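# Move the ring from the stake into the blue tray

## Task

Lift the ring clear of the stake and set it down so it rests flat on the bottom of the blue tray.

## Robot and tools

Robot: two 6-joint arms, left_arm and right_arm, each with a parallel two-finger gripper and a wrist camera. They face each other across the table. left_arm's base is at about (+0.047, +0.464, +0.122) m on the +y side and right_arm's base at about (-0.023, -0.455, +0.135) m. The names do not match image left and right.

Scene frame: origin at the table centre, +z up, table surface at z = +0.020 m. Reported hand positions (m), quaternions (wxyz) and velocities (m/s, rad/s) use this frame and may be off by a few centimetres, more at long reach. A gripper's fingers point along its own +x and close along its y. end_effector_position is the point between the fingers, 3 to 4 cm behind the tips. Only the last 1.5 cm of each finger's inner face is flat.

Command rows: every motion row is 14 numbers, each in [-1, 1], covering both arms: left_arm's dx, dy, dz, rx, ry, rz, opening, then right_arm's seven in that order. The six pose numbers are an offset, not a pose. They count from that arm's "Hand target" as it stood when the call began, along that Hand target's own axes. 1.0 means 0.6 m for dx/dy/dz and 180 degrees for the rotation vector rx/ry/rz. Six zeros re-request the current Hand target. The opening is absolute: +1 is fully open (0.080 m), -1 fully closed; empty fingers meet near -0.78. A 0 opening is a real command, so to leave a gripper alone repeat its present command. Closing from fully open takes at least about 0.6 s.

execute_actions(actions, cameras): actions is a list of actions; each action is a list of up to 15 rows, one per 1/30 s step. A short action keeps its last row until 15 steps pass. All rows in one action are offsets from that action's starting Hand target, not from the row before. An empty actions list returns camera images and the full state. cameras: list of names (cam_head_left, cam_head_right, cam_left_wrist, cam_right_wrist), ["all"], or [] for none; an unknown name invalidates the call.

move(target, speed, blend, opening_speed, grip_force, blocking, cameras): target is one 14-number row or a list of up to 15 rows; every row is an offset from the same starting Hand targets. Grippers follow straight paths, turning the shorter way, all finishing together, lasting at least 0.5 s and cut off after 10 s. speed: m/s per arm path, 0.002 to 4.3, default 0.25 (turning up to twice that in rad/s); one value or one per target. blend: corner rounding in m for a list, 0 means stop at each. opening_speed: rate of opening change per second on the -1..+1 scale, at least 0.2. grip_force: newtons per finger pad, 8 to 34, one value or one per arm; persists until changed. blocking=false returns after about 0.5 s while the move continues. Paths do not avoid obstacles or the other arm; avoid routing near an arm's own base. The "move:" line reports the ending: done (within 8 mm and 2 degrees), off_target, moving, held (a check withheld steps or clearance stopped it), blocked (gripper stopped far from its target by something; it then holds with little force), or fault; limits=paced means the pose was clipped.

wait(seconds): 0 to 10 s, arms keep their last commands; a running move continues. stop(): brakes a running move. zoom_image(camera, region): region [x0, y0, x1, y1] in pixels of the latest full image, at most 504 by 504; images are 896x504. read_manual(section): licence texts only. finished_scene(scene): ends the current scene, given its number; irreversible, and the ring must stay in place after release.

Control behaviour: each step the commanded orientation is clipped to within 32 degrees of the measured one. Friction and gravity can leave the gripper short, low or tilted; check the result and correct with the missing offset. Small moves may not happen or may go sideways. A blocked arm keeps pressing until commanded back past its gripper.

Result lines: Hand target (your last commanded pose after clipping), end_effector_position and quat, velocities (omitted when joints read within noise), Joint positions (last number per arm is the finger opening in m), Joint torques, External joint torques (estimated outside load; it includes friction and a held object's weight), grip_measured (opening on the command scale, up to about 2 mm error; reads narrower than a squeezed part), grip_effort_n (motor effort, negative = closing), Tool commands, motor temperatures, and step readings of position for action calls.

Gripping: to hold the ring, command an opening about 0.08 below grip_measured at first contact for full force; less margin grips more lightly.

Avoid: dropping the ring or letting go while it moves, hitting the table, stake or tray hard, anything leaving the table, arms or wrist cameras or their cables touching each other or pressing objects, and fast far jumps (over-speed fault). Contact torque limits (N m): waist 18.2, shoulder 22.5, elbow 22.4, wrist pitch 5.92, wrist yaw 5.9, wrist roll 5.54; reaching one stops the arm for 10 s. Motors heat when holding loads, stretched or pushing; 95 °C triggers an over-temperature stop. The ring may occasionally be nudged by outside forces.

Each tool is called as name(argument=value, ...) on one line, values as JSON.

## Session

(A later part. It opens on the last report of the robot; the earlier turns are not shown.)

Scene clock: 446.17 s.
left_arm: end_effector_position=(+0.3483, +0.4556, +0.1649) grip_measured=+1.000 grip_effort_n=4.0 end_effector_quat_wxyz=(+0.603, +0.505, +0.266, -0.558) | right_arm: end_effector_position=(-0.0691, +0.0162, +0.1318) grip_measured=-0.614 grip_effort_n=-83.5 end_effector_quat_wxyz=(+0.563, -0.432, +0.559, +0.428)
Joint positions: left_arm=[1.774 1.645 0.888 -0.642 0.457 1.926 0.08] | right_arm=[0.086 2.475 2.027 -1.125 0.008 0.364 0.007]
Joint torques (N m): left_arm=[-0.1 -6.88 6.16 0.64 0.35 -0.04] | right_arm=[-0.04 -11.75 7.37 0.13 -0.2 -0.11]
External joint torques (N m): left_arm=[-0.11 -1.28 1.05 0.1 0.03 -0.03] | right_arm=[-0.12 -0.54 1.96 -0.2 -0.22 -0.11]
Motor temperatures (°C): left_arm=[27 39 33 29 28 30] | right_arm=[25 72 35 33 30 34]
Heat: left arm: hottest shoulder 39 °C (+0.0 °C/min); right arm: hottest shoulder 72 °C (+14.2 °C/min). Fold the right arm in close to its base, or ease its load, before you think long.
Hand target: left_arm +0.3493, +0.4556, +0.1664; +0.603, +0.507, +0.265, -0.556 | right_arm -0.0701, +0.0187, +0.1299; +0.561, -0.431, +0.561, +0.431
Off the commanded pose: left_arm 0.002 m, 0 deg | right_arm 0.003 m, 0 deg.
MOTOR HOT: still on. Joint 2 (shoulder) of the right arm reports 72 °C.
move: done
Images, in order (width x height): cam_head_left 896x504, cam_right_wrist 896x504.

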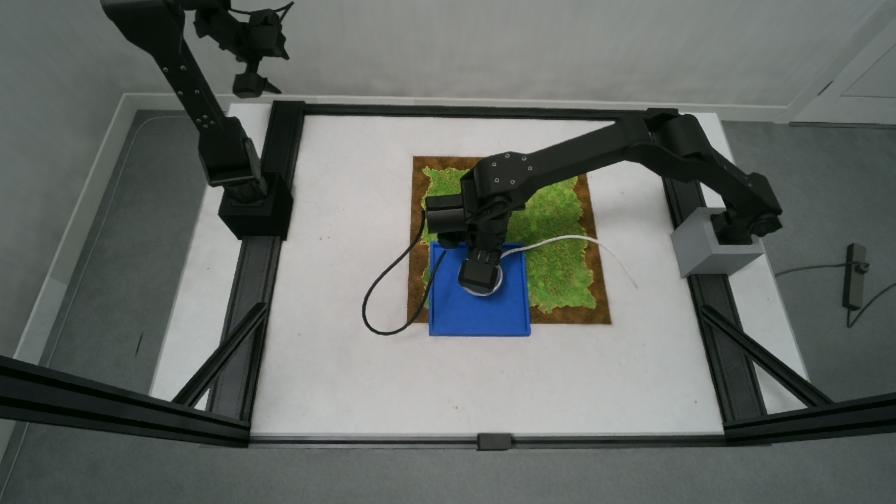

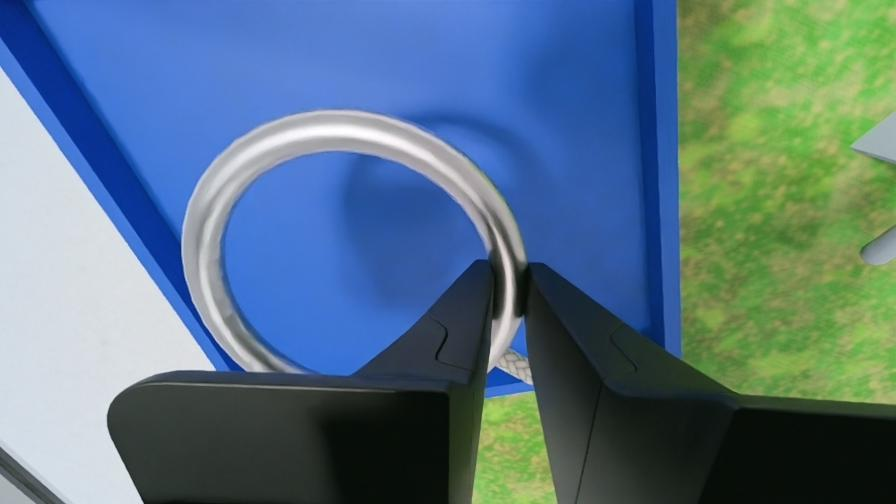

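move(target=[[0,0,0,0,0,0,1,0.085,0,0.0133,0,0,0,-0.74],[0,0,0,0,0,0,1,0.118,0,0.0133,0,0,0,-0.74]], speed=[0.12,0.04], blend=[0.005,0], cameras=["cam_right_wrist"])

Scene clock: 454.70 s.
left_arm: end_effector_position=(+0.3483, +0.4556, +0.1649) grip_measured=+1.000 grip_effort_n=4.4 end_effector_quat_wxyz=(+0.603, +0.505, +0.266, -0.558) | right_arm: end_effector_position=(-0.0683, +0.0301, +0.0725) grip_measured=-0.614 grip_effort_n=-83.5 end_effector_quat_wxyz=(+0.567, -0.426, +0.555, +0.435)
Joint positions: left_arm=[1.774 1.645 0.888 -0.642 0.457 1.926 0.08] | right_arm=[0.081 2.596 2.011 -0.965 0.008 0.358 0.007]
Joint torques (N m): left_arm=[-0.08 -6.85 6.15 0.64 0.34 -0.03] | right_arm=[-0.21 -10.48 4.99 0.95 -0.21 -0.09]
External joint torques (N m): left_arm=[-0.05 -1.2 1.06 0.11 0.01 -0.02] | right_arm=[-0.21 1.04 -0.24 0.6 -0.23 -0.09]
Motor temperatures (°C): left_arm=[27 39 33 29 28 30] | right_arm=[25 68 35 33 30 34]
Heat: left arm: hottest shoulder 39 °C (+0.0 °C/min); right arm: hottest shoulder 68 °C (+6.0 °C/min). Fold the right arm in close to its base, or ease its load, before you think long.
Hand target: left_arm +0.3493, +0.4556, +0.1664; +0.603, +0.507, +0.265, -0.556 | right_arm -0.0679, +0.0264, +0.0592; +0.561, -0.431, +0.561, +0.431
Off the commanded pose: left_arm 0.002 m, 0 deg | right_arm 0.014 m, 1 deg.
MOTOR HOT: still on. Joint 2 (shoulder) of the right arm reports 68 °C.
move: off_target (right_arm)
Images, in order (width x height): cam_right_wrist 896x504.

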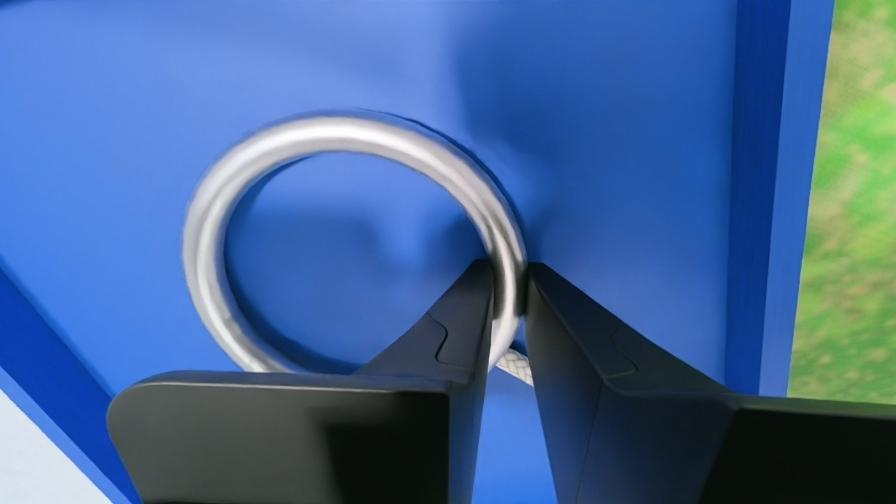

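move(target=[0,0,0,0,0,0,1,0.007,0,0,0,0,0,-0.74], speed=0.04)

Scene clock: 460.63 s.
left_arm: end_effector_position=(+0.3483, +0.4556, +0.1649) grip_measured=+1.000 grip_effort_n=4.0 end_effector_quat_wxyz=(+0.603, +0.505, +0.266, -0.558) | right_arm: end_effector_position=(-0.0684, +0.0306, +0.0718) grip_measured=-0.614 grip_effort_n=-83.5 end_effector_quat_wxyz=(+0.568, -0.425, +0.554, +0.437)
Joint positions: left_arm=[1.774 1.645 0.888 -0.642 0.457 1.926 0.08] | right_arm=[0.081 2.596 2.008 -0.958 0.008 0.358 0.007]
Joint torques (N m): left_arm=[-0.09 -6.89 6.15 0.64 0.34 -0.04] | right_arm=[-0.22 -9.64 4.88 1.17 -0.2 -0.09]
External joint torques (N m): left_arm=[-0.09 -1.22 1.09 0.13 0.02 -0.02] | right_arm=[-0.23 1.67 -0.22 0.84 -0.22 -0.09]
Motor temperatures (°C): left_arm=[27 39 33 29 28 30] | right_arm=[25 68 35 33 30 34]
Heat: left arm: hottest shoulder 39 °C (+0.0 °C/min); right arm: hottest shoulder 68 °C (+3.0 °C/min). Fold the right arm in close to its base, or ease its load, before you think long.
Hand target: left_arm +0.3493, +0.4556, +0.1664; +0.603, +0.507, +0.265, -0.556 | right_arm -0.0679, +0.0263, +0.0550; +0.561, -0.431, +0.561, +0.431
Off the commanded pose: left_arm 0.002 m, 0 deg | right_arm 0.017 m, 2 deg.
MOTOR HOT: still on. Joint 2 (shoulder) of the right arm reports 68 °C.
move: off_target (right_arm)

move(target=[0,0,0,0,0,0,1,-0.012,0,0,0,0,0,-0.25], speed=0.04, opening_speed=0.5, cameras=["cam_right_wrist"])

Scene clock: 465.43 s.
left_arm: end_effector_position=(+0.3483, +0.4556, +0.1649) grip_measured=+1.000 grip_effort_n=4.4 end_effector_quat_wxyz=(+0.603, +0.505, +0.266, -0.558) | right_arm: end_effector_position=(-0.0636, +0.0296, +0.0717) grip_measured=-0.254 grip_effort_n=13.7 end_effector_quat_wxyz=(+0.569, -0.424, +0.557, +0.432)
Joint positions: left_arm=[1.774 1.645 0.888 -0.642 0.457 1.926 0.08] | right_arm=[0.072 2.596 2.008 -0.965 0.008 0.358 0.024]
Joint torques (N m): left_arm=[-0.1 -6.88 6.15 0.64 0.34 -0.04] | right_arm=[0.51 -11.1 5.7 0.35 -0.2 -0.09]
External joint torques (N m): left_arm=[-0.1 -1.28 1.12 0.13 0.02 -0.02] | right_arm=[0.62 0.28 0.56 0.01 -0.23 -0.1]
Motor temperatures (°C): left_arm=[27 39 33 29 28 30] | right_arm=[25 67 35 33 30 34]
Heat: left arm: hottest shoulder 39 °C (+0.0 °C/min); right arm: hottest shoulder 67 °C (+0.0 °C/min). Fold the right arm in close to its base, or ease its load, before you think long.
Hand target: left_arm +0.3493, +0.4556, +0.1664; +0.603, +0.507, +0.265, -0.556 | right_arm -0.0679, +0.0264, +0.0622; +0.561, -0.431, +0.561, +0.431
Off the commanded pose: left_arm 0.002 m, 0 deg | right_arm 0.011 m, 1 deg.
MOTOR HOT: still on. Joint 2 (shoulder) of the right arm reports 67 °C.
move: off_target (right_arm)
Images, in order (width x height): cam_right_wrist 896x504.

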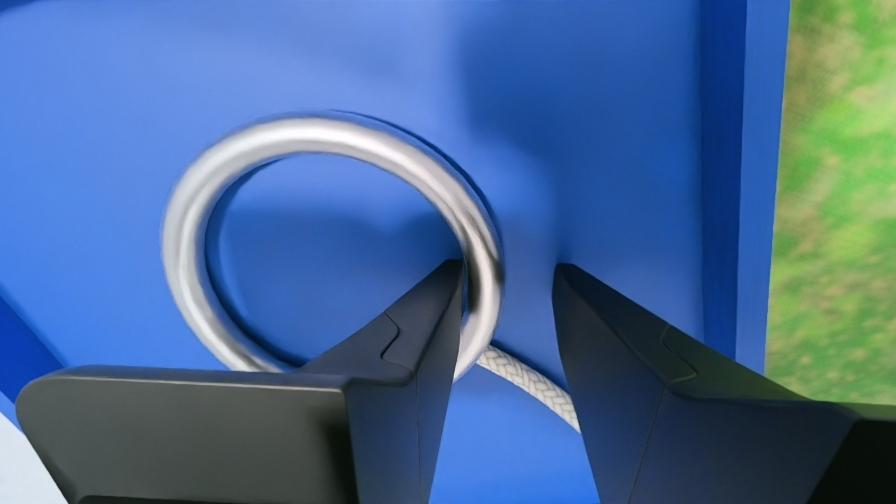

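move(target=[[0,0,0,0,0,0,1,-0.012,0.012,0,0,0,0,-0.25],[0,0,0,0,0,0,1,-0.13,0.012,0,0,0,0,-0.25]], speed=[0.05,0.12], blend=[0.004,0], cameras=["cam_right_wrist","cam_head_left"])

Scene clock: 471.70 s.
left_arm: end_effector_position=(+0.3483, +0.4556, +0.1649) grip_measured=+1.000 grip_effort_n=4.0 end_effector_quat_wxyz=(+0.603, +0.505, +0.266, -0.558) | right_arm: end_effector_position=(-0.0741, +0.0242, +0.1296) grip_measured=-0.252 grip_effort_n=12.3 end_effector_quat_wxyz=(+0.556, -0.442, +0.562, +0.423)
Joint positions: left_arm=[1.774 1.645 0.888 -0.642 0.457 1.926 0.08] | right_arm=[0.094 2.548 2.154 -1.203 0.006 0.364 0.024]
Joint torques (N m): left_arm=[-0.09 -6.88 6.15 0.64 0.34 -0.03] | right_arm=[-0.15 -16.06 6.86 0.07 -0.15 0.16]
External joint torques (N m): left_arm=[-0.08 -1.29 1.09 0.12 0.02 -0.02] | right_arm=[-0.16 -4.69 1.53 -0.2 -0.17 0.16]
Motor temperatures (°C): left_arm=[27 40 33 29 28 30] | right_arm=[25 67 35 33 30 34]
Heat: left arm: hottest shoulder 40 °C (+1.0 °C/min); right arm: hottest shoulder 67 °C (-2.0 °C/min). Fold the right arm in close to its base, or ease its load, before you think long.
Hand target: left_arm +0.3493, +0.4556, +0.1664; +0.603, +0.507, +0.265, -0.556 | right_arm -0.0750, +0.0283, +0.1403; +0.561, -0.431, +0.561, +0.431
Off the commanded pose: left_arm 0.002 m, 0 deg | right_arm 0.011 m, 2 deg.
MOTOR HOT: still on. Joint 2 (shoulder) of the right arm reports 67 °C.
move: off_target (right_arm)
Images, in order (width x height): cam_head_left 896x504, cam_right_wrist 896x504.

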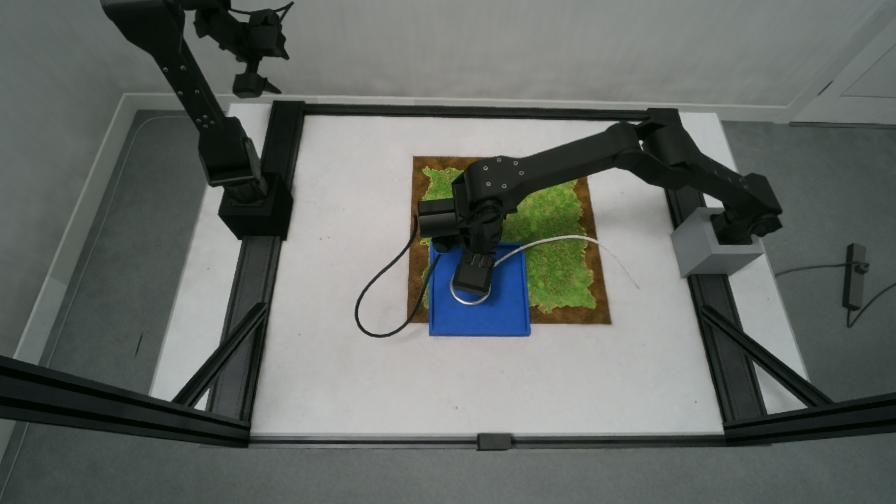

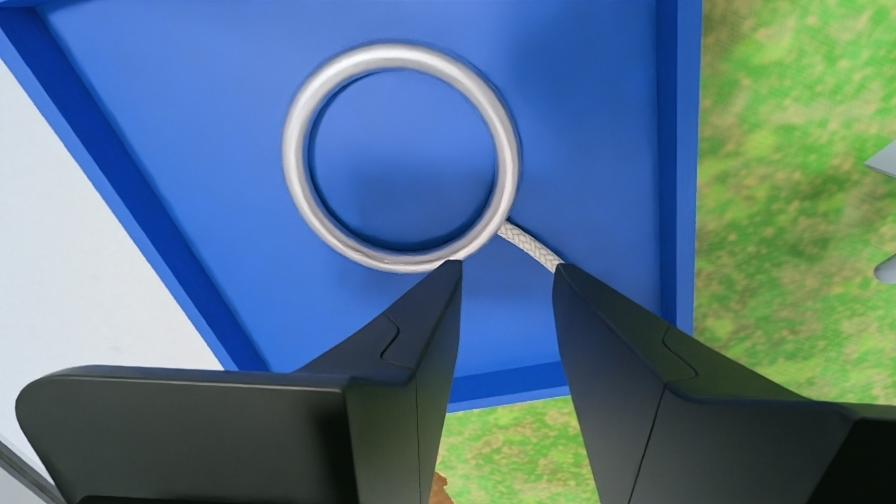

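finished_scene(scene=2)

The scene is finished: the task was done.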